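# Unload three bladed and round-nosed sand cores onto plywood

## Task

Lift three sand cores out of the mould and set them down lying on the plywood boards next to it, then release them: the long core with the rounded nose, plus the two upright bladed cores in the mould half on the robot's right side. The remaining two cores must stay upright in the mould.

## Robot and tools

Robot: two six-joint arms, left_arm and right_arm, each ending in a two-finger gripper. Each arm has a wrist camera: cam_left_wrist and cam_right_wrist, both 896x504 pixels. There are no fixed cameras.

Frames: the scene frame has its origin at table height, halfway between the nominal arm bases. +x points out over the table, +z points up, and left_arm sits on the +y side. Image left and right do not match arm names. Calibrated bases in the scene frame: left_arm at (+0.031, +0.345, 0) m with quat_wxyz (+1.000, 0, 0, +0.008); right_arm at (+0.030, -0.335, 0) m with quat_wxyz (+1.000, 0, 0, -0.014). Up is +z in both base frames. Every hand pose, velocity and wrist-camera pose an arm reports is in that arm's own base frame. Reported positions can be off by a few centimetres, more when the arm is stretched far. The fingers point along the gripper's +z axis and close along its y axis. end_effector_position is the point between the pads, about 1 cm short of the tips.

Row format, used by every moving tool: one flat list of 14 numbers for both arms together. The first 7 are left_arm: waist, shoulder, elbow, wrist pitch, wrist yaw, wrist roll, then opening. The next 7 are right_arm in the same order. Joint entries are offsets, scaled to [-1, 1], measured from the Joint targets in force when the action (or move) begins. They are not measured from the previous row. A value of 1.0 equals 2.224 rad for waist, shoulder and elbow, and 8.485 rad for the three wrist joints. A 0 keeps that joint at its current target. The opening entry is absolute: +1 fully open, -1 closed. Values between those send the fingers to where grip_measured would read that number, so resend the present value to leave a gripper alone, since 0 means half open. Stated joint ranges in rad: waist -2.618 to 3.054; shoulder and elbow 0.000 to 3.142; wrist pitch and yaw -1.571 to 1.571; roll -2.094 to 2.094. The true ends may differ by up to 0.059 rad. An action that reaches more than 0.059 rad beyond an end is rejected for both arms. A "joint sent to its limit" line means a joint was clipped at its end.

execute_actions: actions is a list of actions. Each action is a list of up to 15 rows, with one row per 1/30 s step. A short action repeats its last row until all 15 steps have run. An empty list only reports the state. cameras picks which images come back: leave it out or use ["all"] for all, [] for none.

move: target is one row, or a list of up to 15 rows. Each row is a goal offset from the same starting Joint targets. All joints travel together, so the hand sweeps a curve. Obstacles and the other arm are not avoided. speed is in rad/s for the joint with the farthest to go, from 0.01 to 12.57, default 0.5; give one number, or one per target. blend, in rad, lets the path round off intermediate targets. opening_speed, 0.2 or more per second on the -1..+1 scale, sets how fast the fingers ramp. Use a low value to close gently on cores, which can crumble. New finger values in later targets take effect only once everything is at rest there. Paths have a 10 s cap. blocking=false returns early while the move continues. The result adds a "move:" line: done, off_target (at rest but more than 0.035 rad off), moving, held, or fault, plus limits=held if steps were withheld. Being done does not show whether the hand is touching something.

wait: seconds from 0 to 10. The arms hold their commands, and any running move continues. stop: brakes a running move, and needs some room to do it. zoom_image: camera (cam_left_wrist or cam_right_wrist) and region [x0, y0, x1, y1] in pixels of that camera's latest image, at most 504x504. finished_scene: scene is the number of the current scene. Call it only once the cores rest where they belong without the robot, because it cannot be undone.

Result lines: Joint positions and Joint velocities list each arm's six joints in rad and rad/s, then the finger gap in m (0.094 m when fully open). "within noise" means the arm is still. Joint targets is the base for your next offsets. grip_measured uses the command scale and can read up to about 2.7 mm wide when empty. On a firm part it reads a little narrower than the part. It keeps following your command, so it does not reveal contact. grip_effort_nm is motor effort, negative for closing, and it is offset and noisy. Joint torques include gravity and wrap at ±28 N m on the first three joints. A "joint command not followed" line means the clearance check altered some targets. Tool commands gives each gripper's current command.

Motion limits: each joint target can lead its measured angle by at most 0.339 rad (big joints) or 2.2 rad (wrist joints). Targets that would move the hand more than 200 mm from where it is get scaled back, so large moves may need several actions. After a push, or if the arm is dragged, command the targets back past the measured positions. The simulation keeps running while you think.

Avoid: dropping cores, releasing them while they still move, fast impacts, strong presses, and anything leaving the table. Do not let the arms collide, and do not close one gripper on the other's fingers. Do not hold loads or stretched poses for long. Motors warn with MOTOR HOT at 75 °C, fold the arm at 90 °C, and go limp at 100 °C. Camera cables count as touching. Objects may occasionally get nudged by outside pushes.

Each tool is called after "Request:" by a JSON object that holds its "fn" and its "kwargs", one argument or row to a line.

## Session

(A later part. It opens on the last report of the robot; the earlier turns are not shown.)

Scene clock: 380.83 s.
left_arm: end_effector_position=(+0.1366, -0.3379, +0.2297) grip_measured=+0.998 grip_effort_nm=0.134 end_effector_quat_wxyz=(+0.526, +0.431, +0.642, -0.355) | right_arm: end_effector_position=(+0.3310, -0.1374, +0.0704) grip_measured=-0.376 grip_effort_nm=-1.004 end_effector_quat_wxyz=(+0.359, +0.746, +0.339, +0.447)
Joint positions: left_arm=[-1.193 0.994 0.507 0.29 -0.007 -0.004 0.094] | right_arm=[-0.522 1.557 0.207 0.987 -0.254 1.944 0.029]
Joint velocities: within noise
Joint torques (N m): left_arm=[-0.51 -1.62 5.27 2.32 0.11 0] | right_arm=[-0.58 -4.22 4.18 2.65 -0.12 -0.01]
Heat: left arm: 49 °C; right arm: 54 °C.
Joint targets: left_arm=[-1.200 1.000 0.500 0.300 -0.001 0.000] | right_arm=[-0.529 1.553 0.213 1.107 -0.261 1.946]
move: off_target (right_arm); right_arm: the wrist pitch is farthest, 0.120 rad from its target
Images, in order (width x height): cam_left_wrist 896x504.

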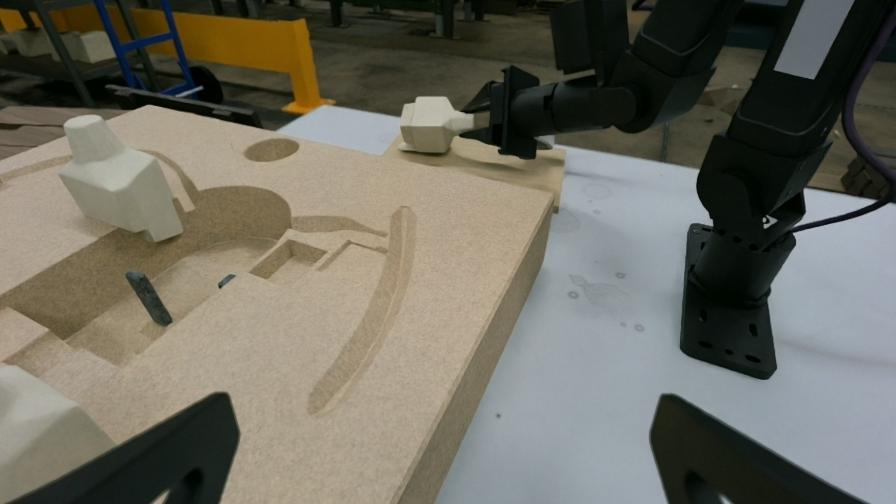

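Request:
{"fn": "move", "kwargs": {
  "target": [0,0,0,0,0,0,1,0,0.025,-0.0045,0.0078,0,0,-0.5],
  "speed": 0.08,
  "cameras": ["cam_left_wrist"]
}}

Request:
{"fn": "zoom_image", "kwargs": {
  "camera": "cam_left_wrist",
  "region": [350, 50, 600, 250]
}}

Scene clock: 384.43 s.
left_arm: end_effector_position=(+0.1366, -0.3379, +0.2297) grip_measured=+0.998 grip_effort_nm=0.139 end_effector_quat_wxyz=(+0.526, +0.431, +0.642, -0.355) | right_arm: end_effector_position=(+0.3316, -0.1375, +0.0656) grip_measured=-0.376 grip_effort_nm=-1.004 end_effector_quat_wxyz=(+0.361, +0.744, +0.338, +0.449)
Joint positions: left_arm=[-1.193 0.994 0.507 0.29 -0.007 -0.004 0.094] | right_arm=[-0.522 1.611 0.198 1.058 -0.255 1.944 0.029]
Joint velocities: within noise
Joint torques (N m): left_arm=[-0.54 -1.55 5.29 2.33 0.1 -0.02] | right_arm=[-0.58 -4.25 3.75 2.59 -0.12 -0.02]
Heat: left arm: 49 °C; right arm: 55 °C.
Joint targets: left_arm=[-1.200 1.000 0.500 0.300 -0.001 0.000] | right_arm=[-0.529 1.608 0.203 1.173 -0.261 1.946]
move: off_target (right_arm); right_arm: the wrist pitch is farthest, 0.115 rad from its target
Images, in order (width x height): cam_left_wrist 896x504.

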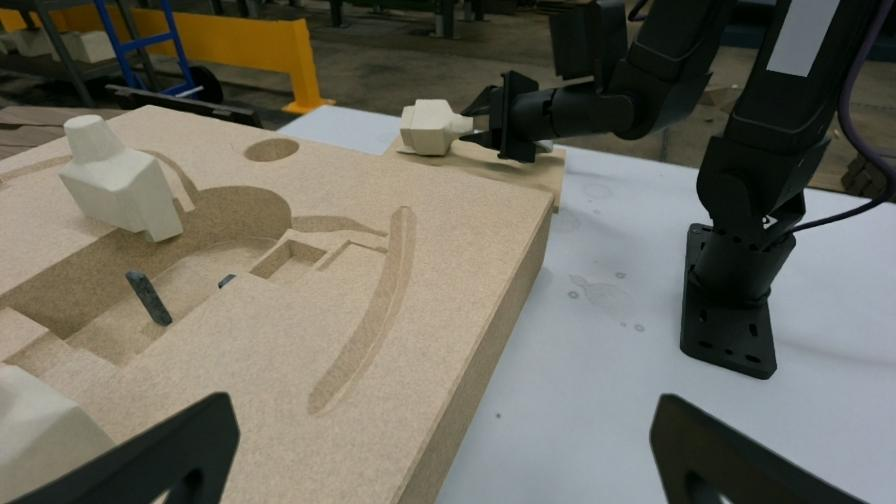

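Scaled by 2.016.

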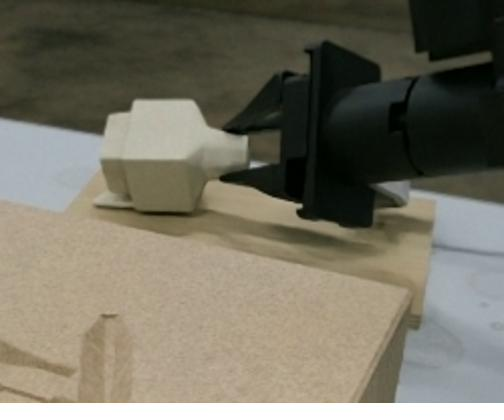

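Request:
{"fn": "move", "kwargs": {
  "target": [0,0,0,0,0,0,1,0,0.02,-0.0036,0.0055,0,0,-0.5],
  "speed": 0.06,
  "cameras": ["cam_left_wrist"]
}}

Request:
{"fn": "zoom_image", "kwargs": {
  "camera": "cam_left_wrist",
  "region": [350, 50, 600, 250]
}}

Scene clock: 387.60 s.
left_arm: end_effector_position=(+0.1366, -0.3379, +0.2297) grip_measured=+0.998 grip_effort_nm=0.139 end_effector_quat_wxyz=(+0.526, +0.431, +0.642, -0.355) | right_arm: end_effector_position=(+0.3323, -0.1379, +0.0632) grip_measured=-0.376 grip_effort_nm=-1.009 end_effector_quat_wxyz=(+0.365, +0.741, +0.338, +0.452)
Joint positions: left_arm=[-1.193 0.994 0.507 0.29 -0.007 -0.004 0.094] | right_arm=[-0.522 1.653 0.192 1.118 -0.256 1.945 0.029]
Joint velocities: within noise
Joint torques (N m): left_arm=[-0.5 -1.52 5.23 2.32 0.1 -0.01] | right_arm=[-0.59 -4.21 3.44 2.46 -0.1 -0.03]
Heat: left arm: 49 °C; right arm: 55 °C.
Joint targets: left_arm=[-1.200 1.000 0.500 0.300 -0.001 0.000] | right_arm=[-0.529 1.653 0.195 1.220 -0.261 1.946]
move: off_target (right_arm); right_arm: the wrist pitch is farthest, 0.102 rad from its target
Images, in order (width x height): cam_left_wrist 896x504.

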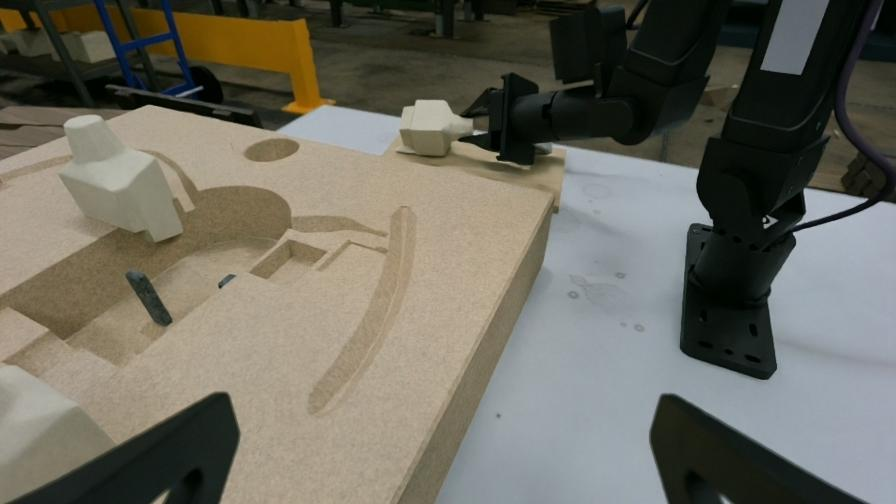

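Scaled by 2.016.

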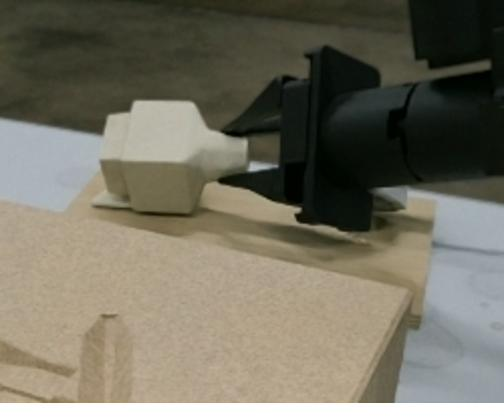

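Request:
{"fn": "move", "kwargs": {
  "target": [0,0,0,0,0,0,1,0,0.012,-0.0022,0.0028,0,0,-0.5],
  "speed": 0.06,
  "cameras": []
}}

Request:
{"fn": "move", "kwargs": {
  "target": [0,0,0,0,0,0,1,0,0,0,0,0,0,-0.2],
  "opening_speed": 0.2
}}

Request:
{"fn": "zoom_image", "kwargs": {
  "camera": "cam_left_wrist",
  "region": [350, 50, 600, 250]
}}

Scene clock: 393.07 s.
left_arm: end_effector_position=(+0.1366, -0.3379, +0.2297) grip_measured=+0.998 grip_effort_nm=0.139 end_effector_quat_wxyz=(+0.526, +0.431, +0.642, -0.355) | right_arm: end_effector_position=(+0.3336, -0.1386, +0.0631) grip_measured=-0.376 grip_effort_nm=-1.004 end_effector_quat_wxyz=(+0.368, +0.738, +0.337, +0.455)
Joint positions: left_arm=[-1.193 0.994 0.507 0.29 -0.007 -0.004 0.094] | right_arm=[-0.522 1.676 0.192 1.152 -0.256 1.945 0.029]
Joint velocities: within noise
Joint torques (N m): left_arm=[-0.58 -1.58 5.29 2.31 0.11 -0.01] | right_arm=[-0.61 -4 2.96 2.38 -0.11 -0.02]
Heat: left arm: 49 °C; right arm: 56 °C.
Joint targets: left_arm=[-1.200 1.000 0.500 0.300 -0.001 0.000] | right_arm=[-0.529 1.680 0.190 1.244 -0.261 1.946]
move: off_target (right_arm); right_arm: the wrist pitch is farthest, 0.091 rad from its target
No camera images: "cameras" was empty.

Scene clock: 394.77 s.
left_arm: end_effector_position=(+0.1366, -0.3379, +0.2297) grip_measured=+0.998 grip_effort_nm=0.139 end_effector_quat_wxyz=(+0.526, +0.431, +0.642, -0.355) | right_arm: end_effector_position=(+0.3352, -0.1383, +0.0678) grip_measured=-0.203 grip_effort_nm=0.168 end_effector_quat_wxyz=(+0.372, +0.731, +0.337, +0.462)
Joint positions: left_arm=[-1.193 0.994 0.507 0.29 -0.007 -0.004 0.094] | right_arm=[-0.522 1.677 0.192 1.173 -0.262 1.948 0.037]
Joint velocities: within noise
Joint torques (N m): left_arm=[-0.51 -1.52 5.27 2.35 0.1 -0.02] | right_arm=[-0.61 -4.1 2.96 2.16 -0.05 -0.07]
Heat: left arm: 49 °C; right arm: 56 °C.
Joint targets: left_arm=[-1.200 1.000 0.500 0.300 -0.001 0.000] | right_arm=[-0.529 1.680 0.190 1.243 -0.261 1.946]
move: off_target (right_arm); right_arm: the wrist pitch is farthest, 0.071 rad from its target

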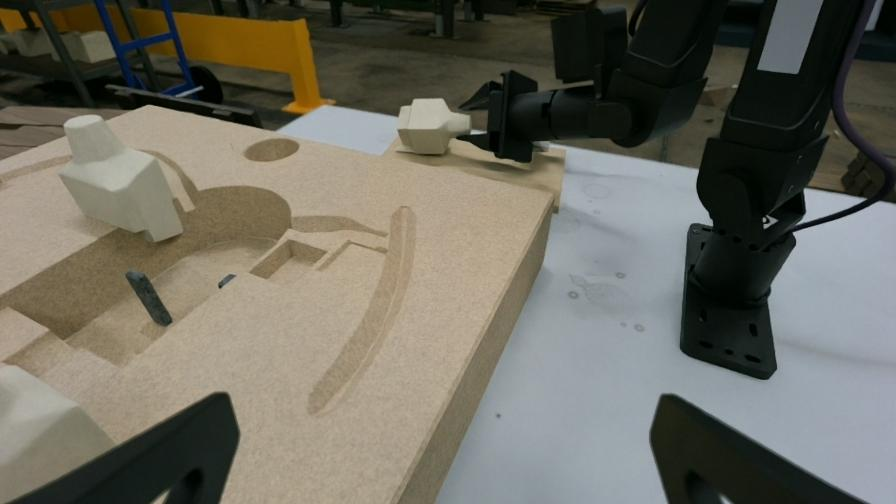

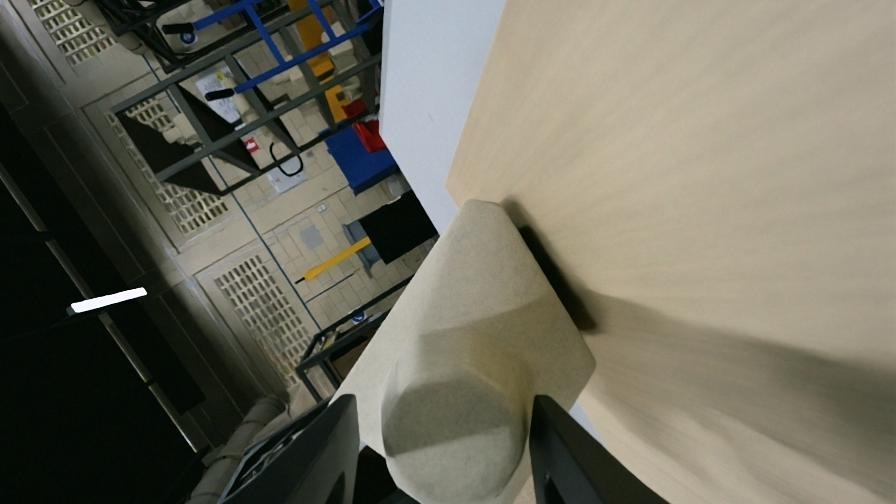

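Scaled by 2.016.

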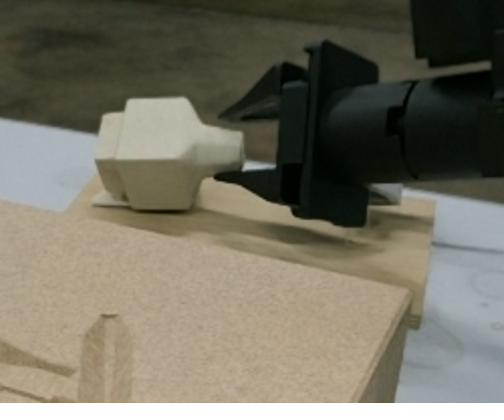

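Request:
{"fn": "move", "kwargs": {
  "target": [
    [0,0,0,0,0,0,1,0,0,0,-0.0033,0,0,-0.2],
    [0,0,0,0,0,0,1,0,0,0,-0.0033,0,0,0]
  ],
  "speed": 0.06,
  "opening_speed": 0.3
}}

Request:
{"fn": "zoom_image", "kwargs": {
  "camera": "cam_left_wrist",
  "region": [350, 50, 600, 250]
}}

Scene clock: 404.27 s.
left_arm: end_effector_position=(+0.1366, -0.3379, +0.2297) grip_measured=+0.998 grip_effort_nm=0.139 end_effector_quat_wxyz=(+0.526, +0.431, +0.642, -0.355) | right_arm: end_effector_position=(+0.3353, -0.1384, +0.0679) grip_measured=-0.003 grip_effort_nm=0.164 end_effector_quat_wxyz=(+0.372, +0.731, +0.336, +0.462)
Joint positions: left_arm=[-1.193 0.994 0.507 0.29 -0.007 -0.004 0.094] | right_arm=[-0.522 1.677 0.192 1.174 -0.262 1.949 0.047]
Joint velocities: within noise
Joint torques (N m): left_arm=[-0.53 -1.57 5.18 2.35 0.09 -0.02] | right_arm=[-0.57 -4.12 2.95 1.9 -0.06 -0.07]
Heat: left arm: 49 °C; right arm: 54 °C.
Joint targets: left_arm=[-1.200 1.000 0.500 0.300 -0.001 0.000] | right_arm=[-0.529 1.680 0.190 1.215 -0.261 1.946]
move: off_target (right_arm); target 2's new numbers were sent with right_arm's wrist pitch 0.041 rad from that target; right_arm: the wrist pitch is farthest, 0.041 rad from its target

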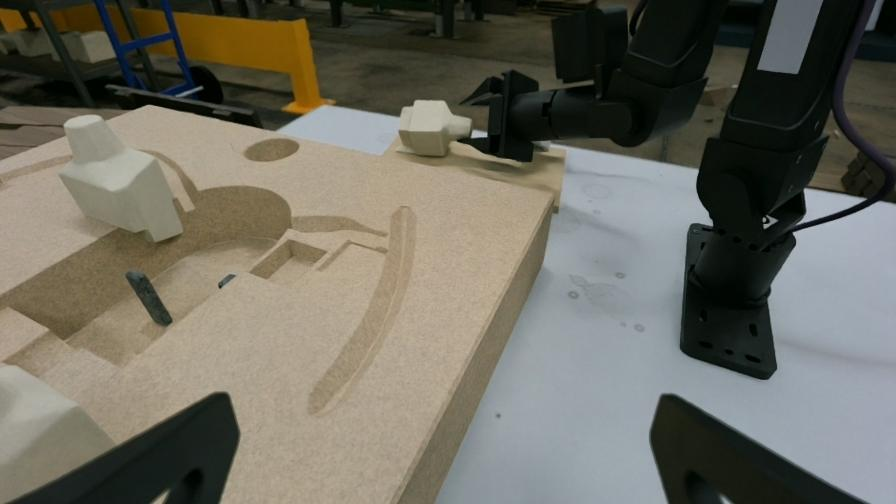

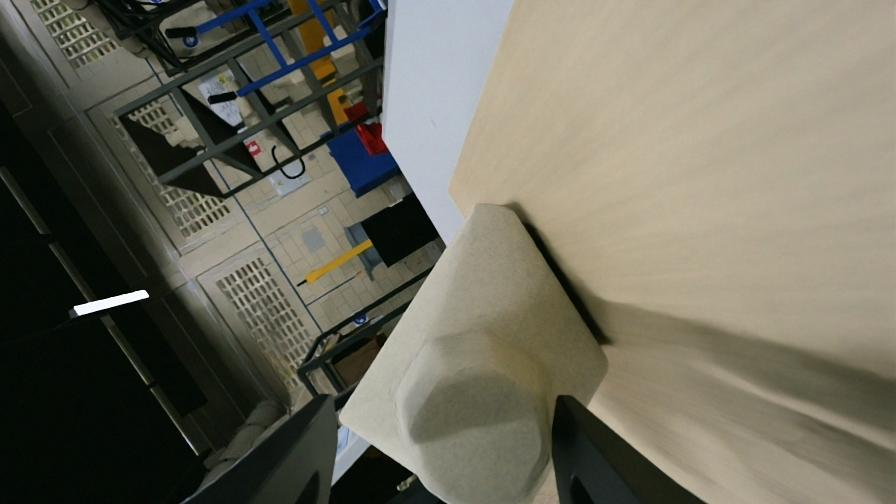

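Scaled by 2.016.

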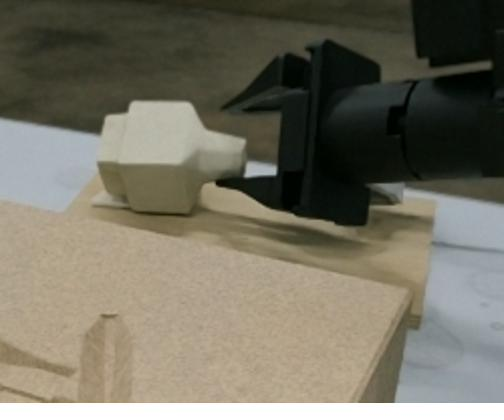

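Request:
{"fn": "move", "kwargs": {
  "target": [
    [0,0,0,0,0,0,1,0,0,0,-0.005,0,0,0],
    [0,0,0,0,0,0,1,-0.18,0,0,-0.005,0,0,0]
  ],
  "speed": [0.06,0.25]
}}

Scene clock: 410.37 s.
left_arm: end_effector_position=(+0.1366, -0.3379, +0.2297) grip_measured=+0.998 grip_effort_nm=0.144 end_effector_quat_wxyz=(+0.526, +0.431, +0.642, -0.355) | right_arm: end_effector_position=(+0.2544, -0.2560, +0.0633) grip_measured=-0.003 grip_effort_nm=0.159 end_effector_quat_wxyz=(+0.447, +0.789, +0.185, +0.378)
Joint positions: left_arm=[-1.193 0.994 0.507 0.29 -0.007 -0.004 0.094] | right_arm=[-0.923 1.677 0.192 1.153 -0.27 1.951 0.047]
Joint velocities: within noise
Joint torques (N m): left_arm=[-0.57 -1.5 5.19 2.32 0.12 -0.04] | right_arm=[-0.39 -4.08 2.96 1.69 0.03 -0.1]
Heat: left arm: 49 °C; right arm: 53 °C.
Joint targets: left_arm=[-1.200 1.000 0.500 0.300 -0.001 0.000] | right_arm=[-0.929 1.680 0.190 1.173 -0.261 1.946]
move: done

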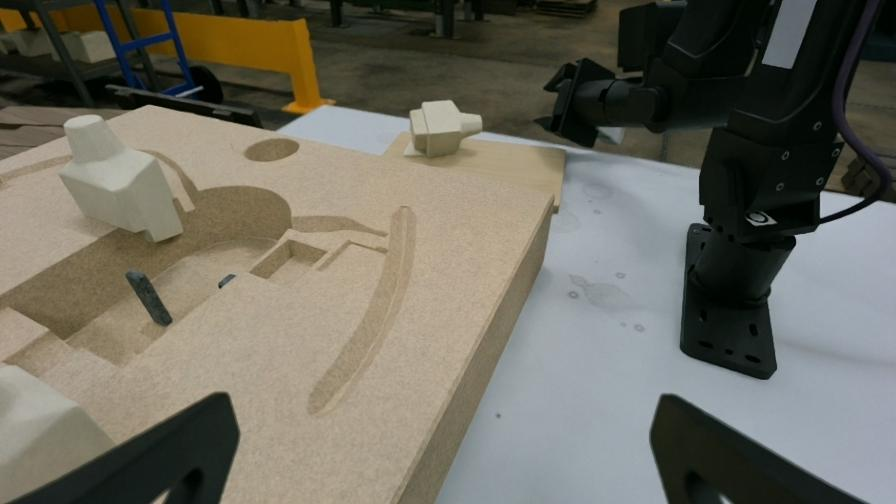

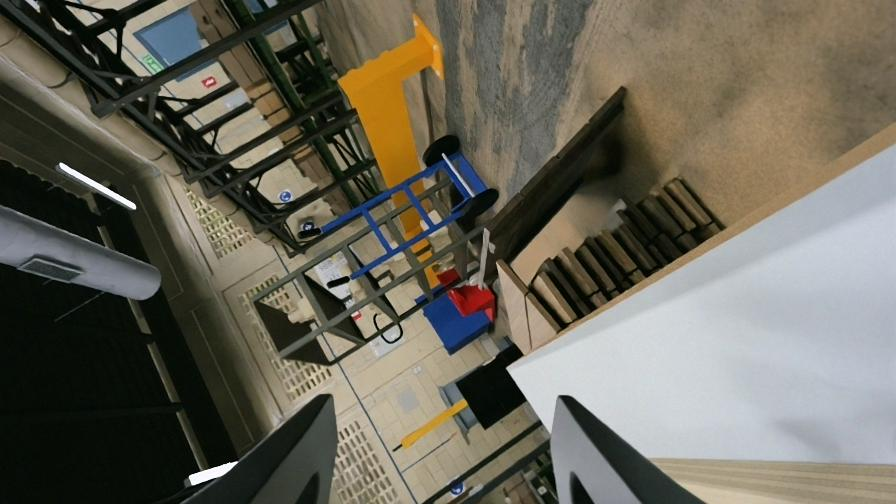

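Request:
{"fn": "move", "kwargs": {
  "target": [
    [0,0,0,0,0,0,1,0,-0.3058,0.1844,-0.1261,0,0,0],
    [0,0,0,0,0,0,1,0.1929,-0.2608,0.4991,-0.2679,0.0308,-0.2293,0]
  ],
  "speed": [0.4,0.8],
  "blend": 0.05,
  "cameras": ["cam_right_wrist"]
}}

Scene clock: 420.43 s.
left_arm: end_effector_position=(+0.1366, -0.3379, +0.2297) grip_measured=+0.998 grip_effort_nm=0.139 end_effector_quat_wxyz=(+0.526, +0.431, +0.642, -0.355) | right_arm: end_effector_position=(+0.2475, -0.1348, +0.2586) grip_measured=-0.002 grip_effort_nm=0.154 end_effector_quat_wxyz=(+0.314, +0.240, +0.915, -0.077)
Joint positions: left_arm=[-1.193 0.994 0.507 0.29 -0.007 -0.004 0.094] | right_arm=[-0.506 1.096 1.271 -1.088 -0.006 0.009 0.047]
Joint velocities: within noise
Joint torques (N m): left_arm=[-0.44 -1.54 5.29 2.35 0.09 0] | right_arm=[0.57 -1.7 7.84 0.98 0.05 -0.12]
Heat: left arm: 49 °C; right arm: 51 °C.
Joint targets: left_arm=[-1.200 1.000 0.500 0.300 -0.001 0.000] | right_arm=[-0.500 1.099 1.300 -1.100 0.000 0.000]
move: done
Images, in order (width x height): cam_right_wrist 896x504.

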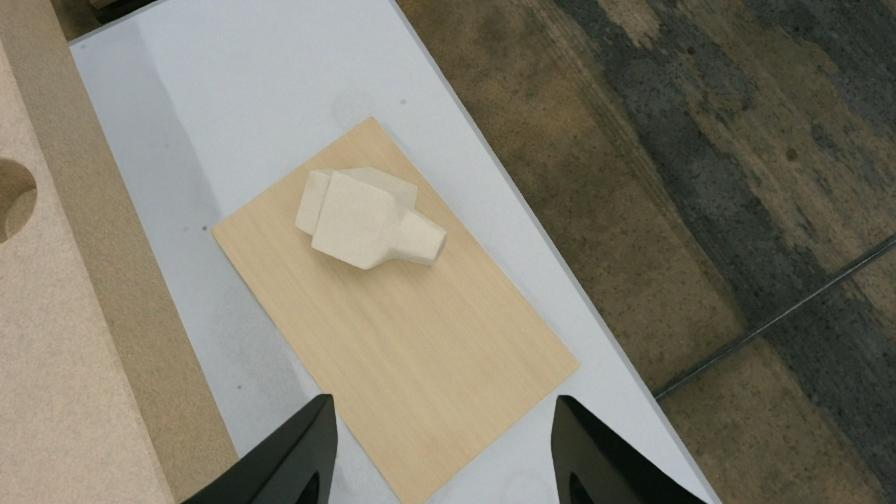

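Request:
{"fn": "move", "kwargs": {
  "target": [0.18,0,0,0,0,0,1,0.3921,0.2212,-0.0764,0.1285,0,0,0.35],
  "speed": 0.6
}}

Scene clock: 429.67 s.
left_arm: end_effector_position=(+0.2536, -0.2618, +0.2297) grip_measured=+0.998 grip_effort_nm=0.134 end_effector_quat_wxyz=(+0.584, +0.300, +0.712, -0.248) | right_arm: end_effector_position=(+0.4554, +0.1807, +0.2134) grip_measured=+0.347 grip_effort_nm=0.173 end_effector_quat_wxyz=(+0.505, -0.157, +0.843, +0.099)
Joint positions: left_arm=[-0.807 0.994 0.507 0.29 -0.006 -0.004 0.094] | right_arm=[0.375 1.585 1.137 -0.041 -0.002 0.007 0.063]
Joint velocities: within noise
Joint torques (N m): left_arm=[0.49 -1.59 5.24 2.33 0.08 -0.02] | right_arm=[-0.06 -6.22 5.86 1.72 0.01 -0.11]
Heat: left arm: 50 °C; right arm: 50 °C.
Joint targets: left_arm=[-0.800 1.000 0.500 0.300 0.000 0.000] | right_arm=[0.373 1.592 1.130 -0.010 0.000 0.001]
move: done

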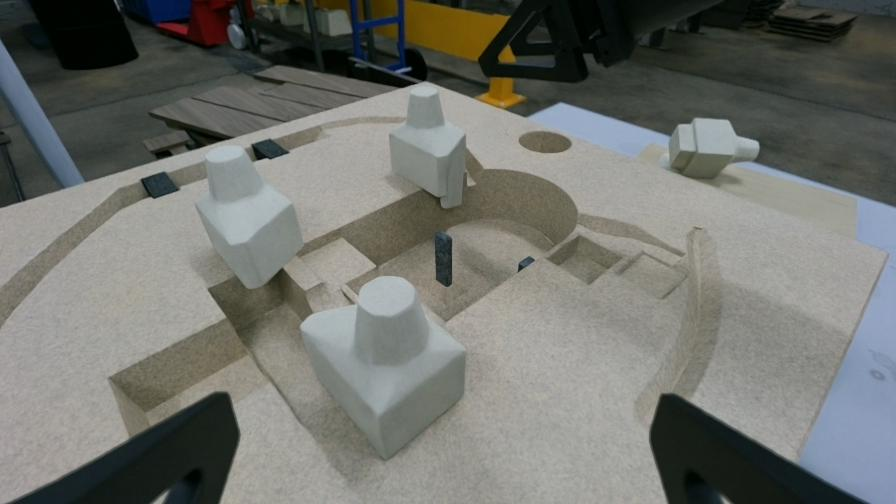

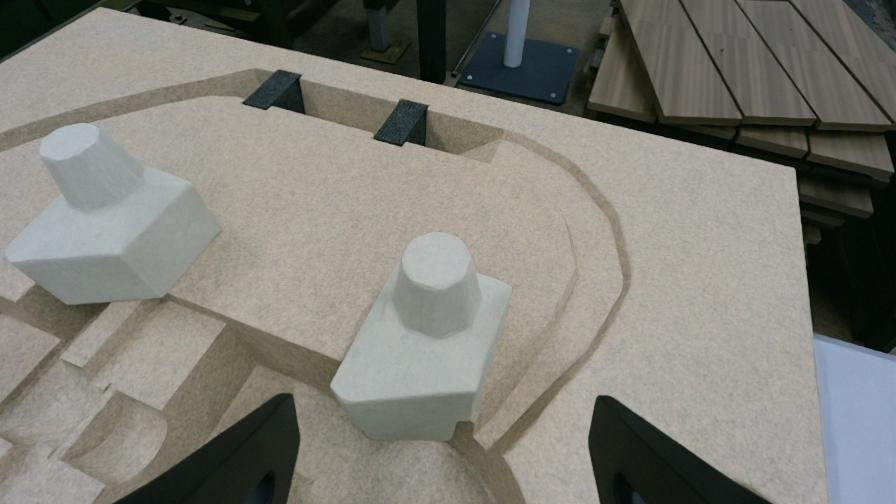

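Request:
{"fn": "move", "kwargs": {
  "target": [0,0,0,0,0,0,1,0.003,0.1385,0.0818,0.013,0,0,0.35],
  "speed": 0.15
}}

Scene clock: 444.00 s.
left_arm: end_effector_position=(+0.2536, -0.2618, +0.2297) grip_measured=+0.998 grip_effort_nm=0.134 end_effector_quat_wxyz=(+0.584, +0.300, +0.712, -0.248) | right_arm: end_effector_position=(+0.5118, +0.2029, +0.1512) grip_measured=+0.347 grip_effort_nm=0.178 end_effector_quat_wxyz=(+0.484, -0.160, +0.855, +0.094)
Joint positions: left_arm=[-0.807 0.994 0.507 0.29 -0.006 -0.004 0.094] | right_arm=[0.375 1.886 1.278 0.069 -0.002 0.007 0.063]
Joint velocities: within noise
Joint torques (N m): left_arm=[0.53 -1.57 5.2 2.34 0.1 -0.02] | right_arm=[0.39 -7.86 8.8 1.69 0.01 -0.11]
Heat: left arm: 50 °C; right arm: 50 °C.
Joint targets: left_arm=[-0.800 1.000 0.500 0.300 0.000 0.000] | right_arm=[0.379 1.900 1.312 0.101 0.000 0.001]
move: done

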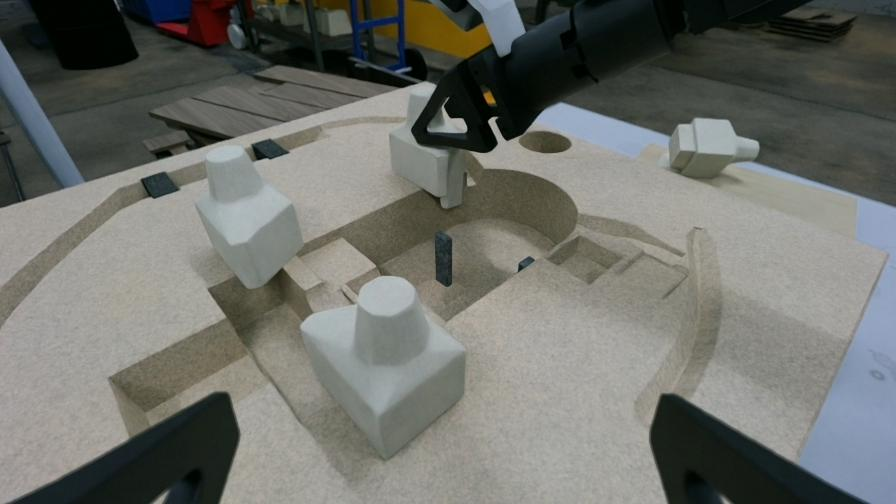

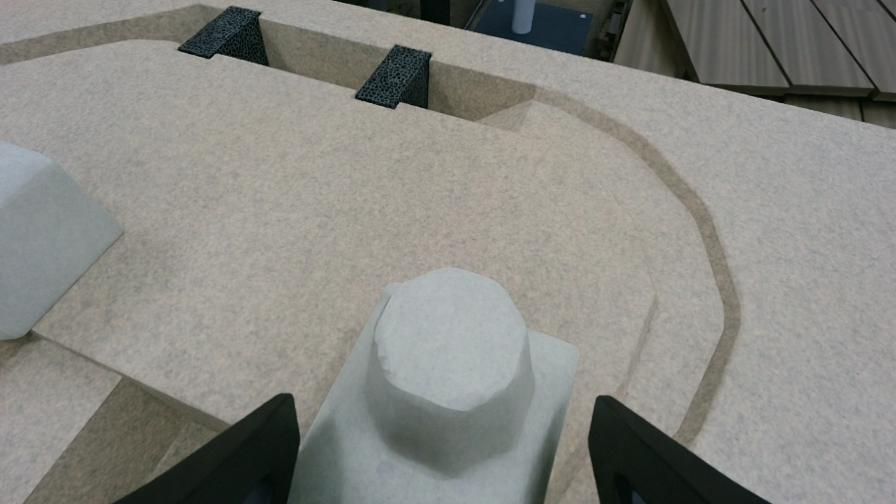

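Request:
{"fn": "move", "kwargs": {
  "target": [
    [0,0,0,0,0,0,1,0,0.002,0.0202,-0.0035,0,0,0.35],
    [0,0,0,0,0,0,1,0,0.002,0.0202,-0.0035,0,0,-0.5]
  ],
  "speed": 0.1,
  "opening_speed": 0.3
}}

Scene clock: 450.73 s.
left_arm: end_effector_position=(+0.2536, -0.2618, +0.2297) grip_measured=+0.998 grip_effort_nm=0.134 end_effector_quat_wxyz=(+0.584, +0.300, +0.712, -0.248) | right_arm: end_effector_position=(+0.5211, +0.2063, +0.1723) grip_measured=-0.397 grip_effort_nm=-0.999 end_effector_quat_wxyz=(+0.504, -0.157, +0.844, +0.098)
Joint positions: left_arm=[-0.807 0.994 0.507 0.29 -0.006 -0.004 0.094] | right_arm=[0.375 1.887 1.326 0.069 -0.001 0.006 0.028]
Joint velocities: within noise
Joint torques (N m): left_arm=[0.51 -1.61 5.2 2.33 0.08 0.01] | right_arm=[0.38 -7.68 8.68 1.46 0 -0.11]
Heat: left arm: 50 °C; right arm: 50 °C.
Joint targets: left_arm=[-0.800 1.000 0.500 0.300 0.000 0.000] | right_arm=[0.379 1.904 1.357 0.071 0.000 0.001]
move: done

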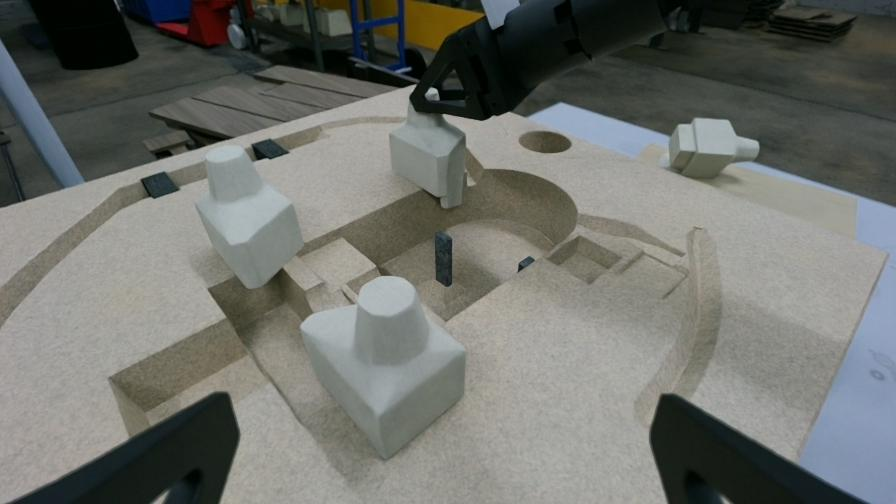

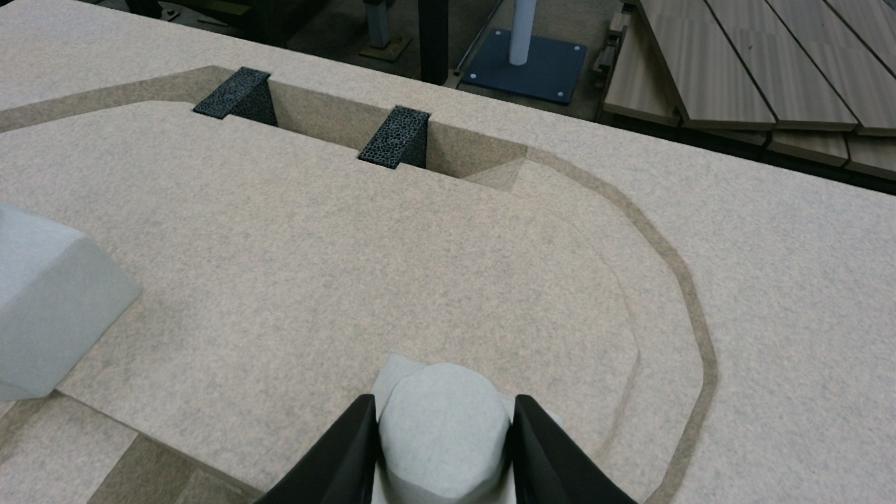

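Request:
{"fn": "move", "kwargs": {
  "target": [
    [0,0,0,0,0,0,1,0,0,0,0,0,0,0.1],
    [0,0,0,0,0,0,1,0,0.0,-0.0112,0.001,0,0,0.1],
    [0,0,0,0,0,0,1,0,0.0,-0.0112,0.001,0,0,-0.5]
  ],
  "speed": 0.1,
  "opening_speed": 0.3
}}

Scene clock: 459.10 s.
left_arm: end_effector_position=(+0.2536, -0.2618, +0.2297) grip_measured=+0.998 grip_effort_nm=0.129 end_effector_quat_wxyz=(+0.584, +0.300, +0.712, -0.248) | right_arm: end_effector_position=(+0.5211, +0.2062, +0.1722) grip_measured=-0.393 grip_effort_nm=-0.994 end_effector_quat_wxyz=(+0.504, -0.157, +0.844, +0.097)
Joint positions: left_arm=[-0.807 0.994 0.507 0.29 -0.006 -0.004 0.094] | right_arm=[0.375 1.887 1.326 0.069 0 0.006 0.029]
Joint velocities: within noise
Joint torques (N m): left_arm=[0.58 -1.52 5.2 2.35 0.1 -0.01] | right_arm=[0.36 -7.69 6.67 1.54 -0.01 -0.1]
Heat: left arm: 50 °C; right arm: 49 °C.
Joint targets: left_arm=[-0.800 1.000 0.500 0.300 0.000 0.000] | right_arm=[0.379 1.904 1.332 0.079 0.000 0.001]
move: done

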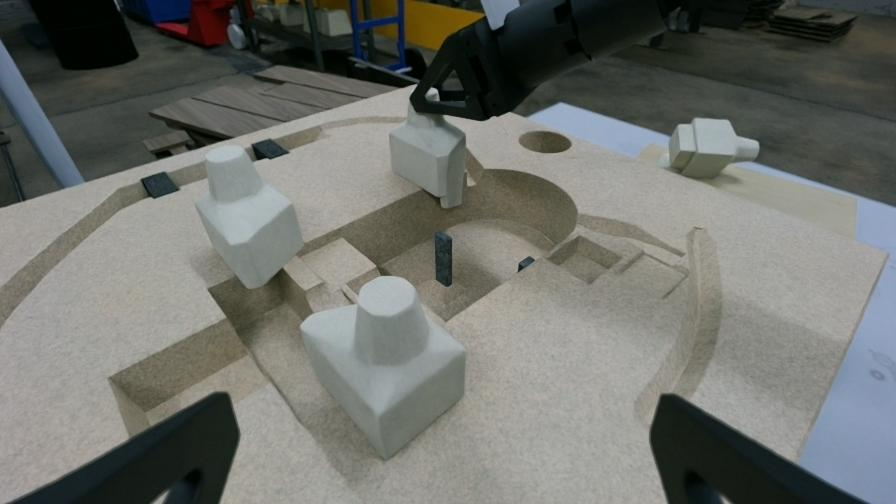

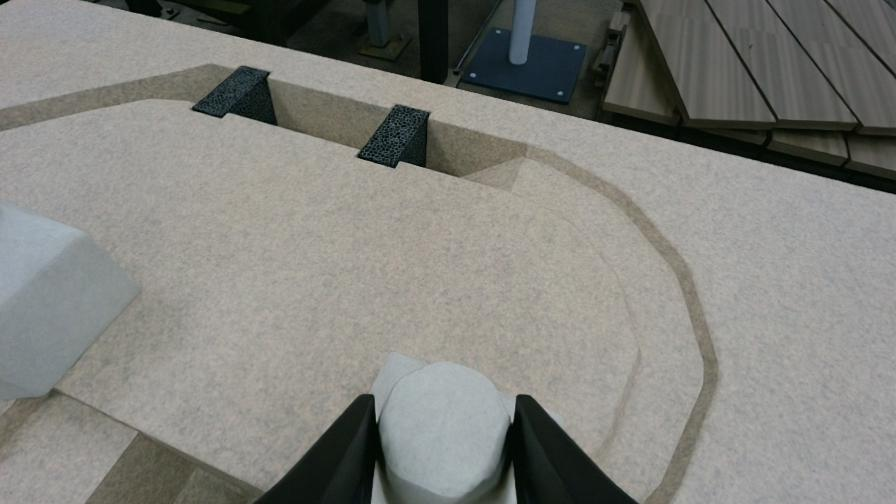

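Request:
{"fn": "move", "kwargs": {
  "target": [
    [0,0,0,0,0,0,1,0,-0.04,0.0787,-0.0128,0,0,-0.5],
    [0,0,0,0,0,0,1,0,-0.0445,0.1835,-0.04,0,0,-0.5]
  ],
  "speed": 0.15,
  "blend": [0.05,0]
}}

Scene clock: 467.30 s.
left_arm: end_effector_position=(+0.2536, -0.2618, +0.2297) grip_measured=+0.998 grip_effort_nm=0.139 end_effector_quat_wxyz=(+0.584, +0.300, +0.712, -0.248) | right_arm: end_effector_position=(+0.5268, +0.2084, +0.2654) grip_measured=-0.394 grip_effort_nm=-1.009 end_effector_quat_wxyz=(+0.499, -0.159, +0.847, +0.096)
Joint positions: left_arm=[-0.807 0.994 0.507 0.29 -0.006 -0.004 0.094] | right_arm=[0.375 1.868 1.687 -0.324 0 0.005 0.028]
Joint velocities: within noise
Joint torques (N m): left_arm=[0.55 -1.59 5.24 2.32 0.1 -0.04] | right_arm=[0.36 -14.27 10.73 2.03 0 -0.09]
Heat: left arm: 50 °C; right arm: 50 °C.
Joint targets: left_arm=[-0.800 1.000 0.500 0.300 0.000 0.000] | right_arm=[0.379 1.805 1.740 -0.260 0.000 0.001]
move: off_target (right_arm); right_arm: the wrist pitch is farthest, 0.064 rad from its target

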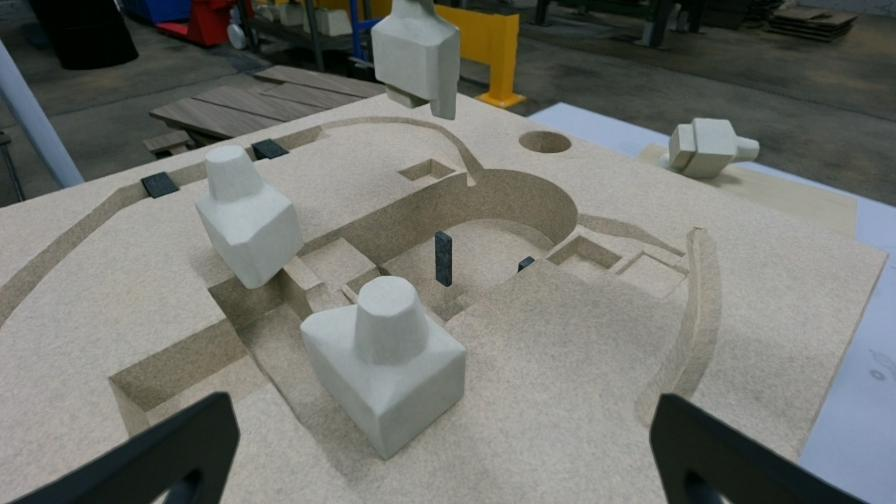

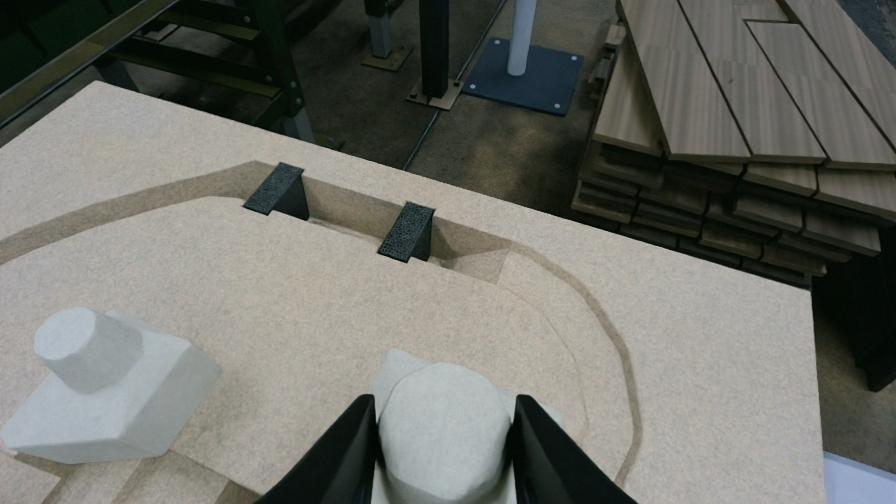

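Request:
{"fn": "move", "kwargs": {
  "target": [
    [0,0,0,0,0,0,1,-0.5904,-0.1821,-0.1596,-0.013,0,0,-0.5],
    [0,0,0,0,0,0,1,-0.5904,0.0427,0,-0.1367,-0.0617,0.033,-0.5],
    [0,0,0,0,0,0,1,-0.5904,0.0427,-0.1079,-0.1332,-0.0617,0.033,-0.5]
  ],
  "speed": [0.5,0.5,0.2],
  "blend": 0.05
}}

Scene clock: 500.10 s.
left_arm: end_effector_position=(+0.2536, -0.2618, +0.2297) grip_measured=+0.998 grip_effort_nm=0.139 end_effector_quat_wxyz=(+0.584, +0.300, +0.712, -0.248) | right_arm: end_effector_position=(+0.2498, -0.1979, +0.1055) grip_measured=-0.399 grip_effort_nm=-1.009 end_effector_quat_wxyz=(-0.016, +0.567, +0.783, +0.255)
Joint positions: left_arm=[-0.807 0.994 0.507 0.29 -0.006 -0.004 0.094] | right_arm=[-0.934 1.898 1.501 -1.377 -0.479 0.27 0.028]
Joint velocities: within noise
Joint torques (N m): left_arm=[0.59 -1.59 5.18 2.33 0.09 -0.01] | right_arm=[-0.02 -7.61 4.77 -0.31 -0.66 0.08]
Heat: left arm: 50 °C; right arm: 53 °C.
Joint targets: left_arm=[-0.800 1.000 0.500 0.300 0.000 0.000] | right_arm=[-0.934 1.900 1.500 -1.390 -0.523 0.281]
move: off_target (right_arm); right_arm: the wrist yaw is farthest, 0.044 rad from its target

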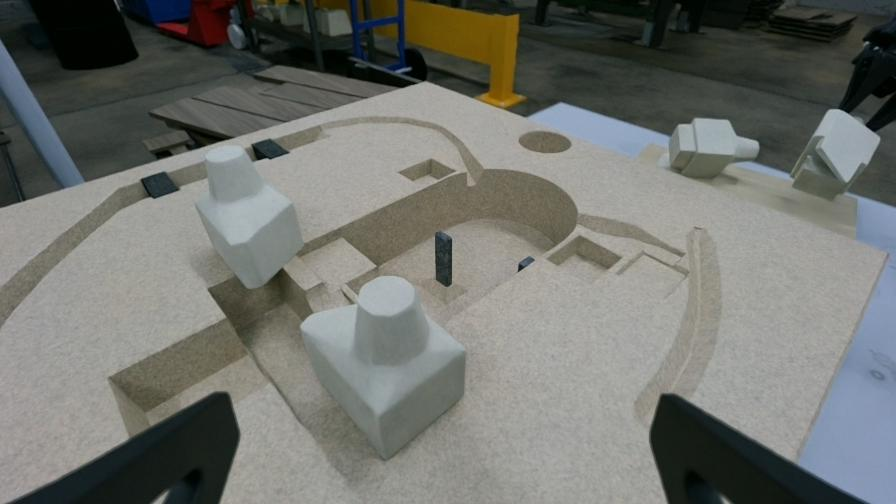

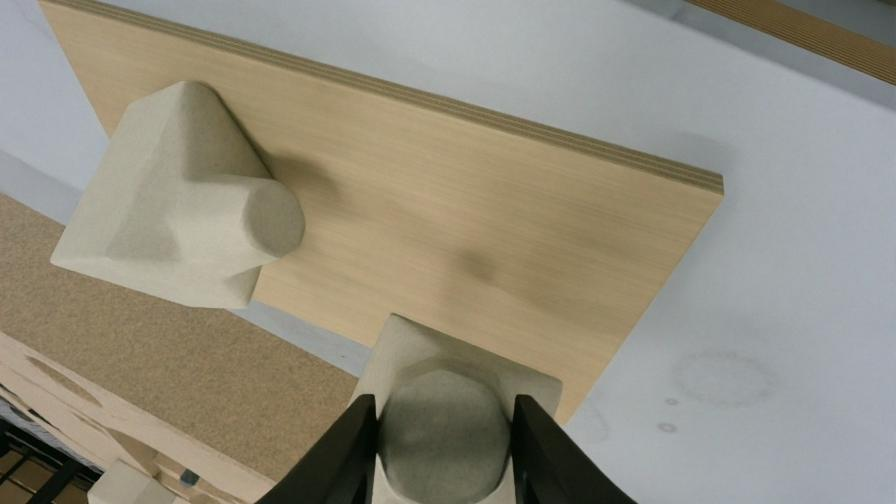

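Request:
{"fn": "move", "kwargs": {
  "target": [0,0,0,0,0,0,1,0,0.0427,-0.0504,0.0094,-0.0053,0.001,-0.5],
  "speed": 0.1
}}

Request:
{"fn": "zoom_image", "kwargs": {
  "camera": "cam_left_wrist",
  "region": [646, 50, 896, 250]
}}

Scene clock: 509.97 s.
left_arm: end_effector_position=(+0.2536, -0.2618, +0.2297) grip_measured=+0.998 grip_effort_nm=0.134 end_effector_quat_wxyz=(+0.584, +0.300, +0.712, -0.248) | right_arm: end_effector_position=(+0.2473, -0.1803, +0.0613) grip_measured=-0.399 grip_effort_nm=-1.009 end_effector_quat_wxyz=(-0.063, +0.578, +0.758, +0.296)
Joint positions: left_arm=[-0.807 0.994 0.507 0.29 -0.006 -0.004 0.094] | right_arm=[-0.934 1.985 1.393 -1.301 -0.533 0.281 0.028]
Joint velocities: within noise
Joint torques (N m): left_arm=[0.49 -1.57 5.19 2.32 0.08 -0.03] | right_arm=[-0.01 -7.24 4 -0.47 -0.58 0.06]
Heat: left arm: 50 °C; right arm: 49 °C.
Joint targets: left_arm=[-0.800 1.000 0.500 0.300 0.000 0.000] | right_arm=[-0.934 1.995 1.388 -1.310 -0.569 0.289]
move: done

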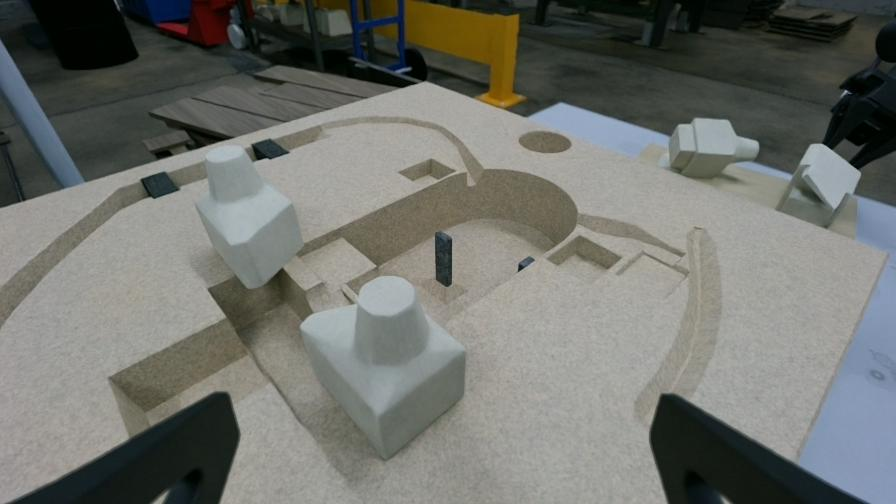

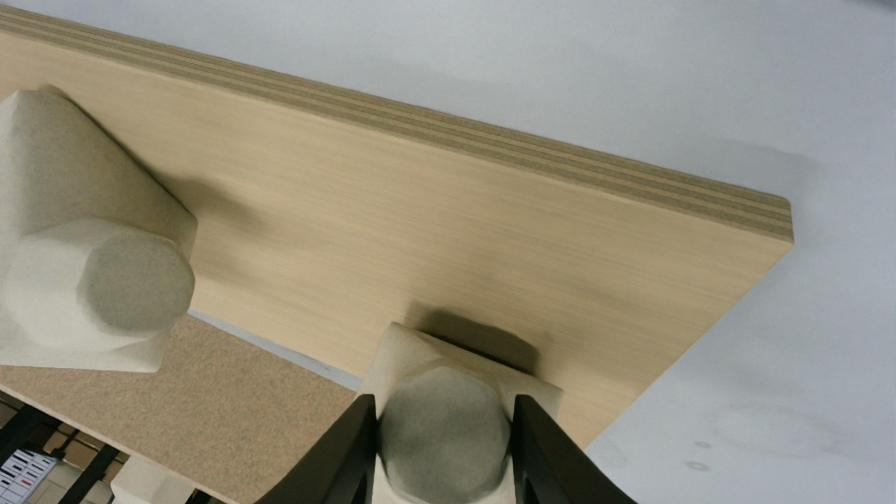

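Scaled by 2.016.

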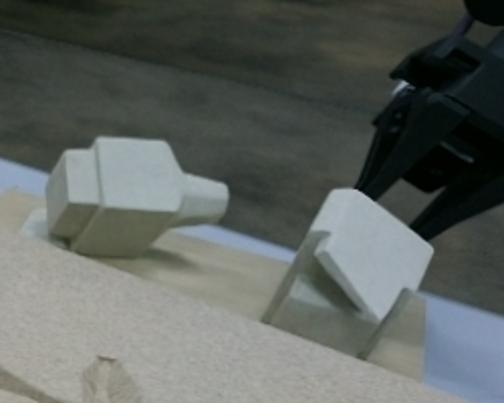

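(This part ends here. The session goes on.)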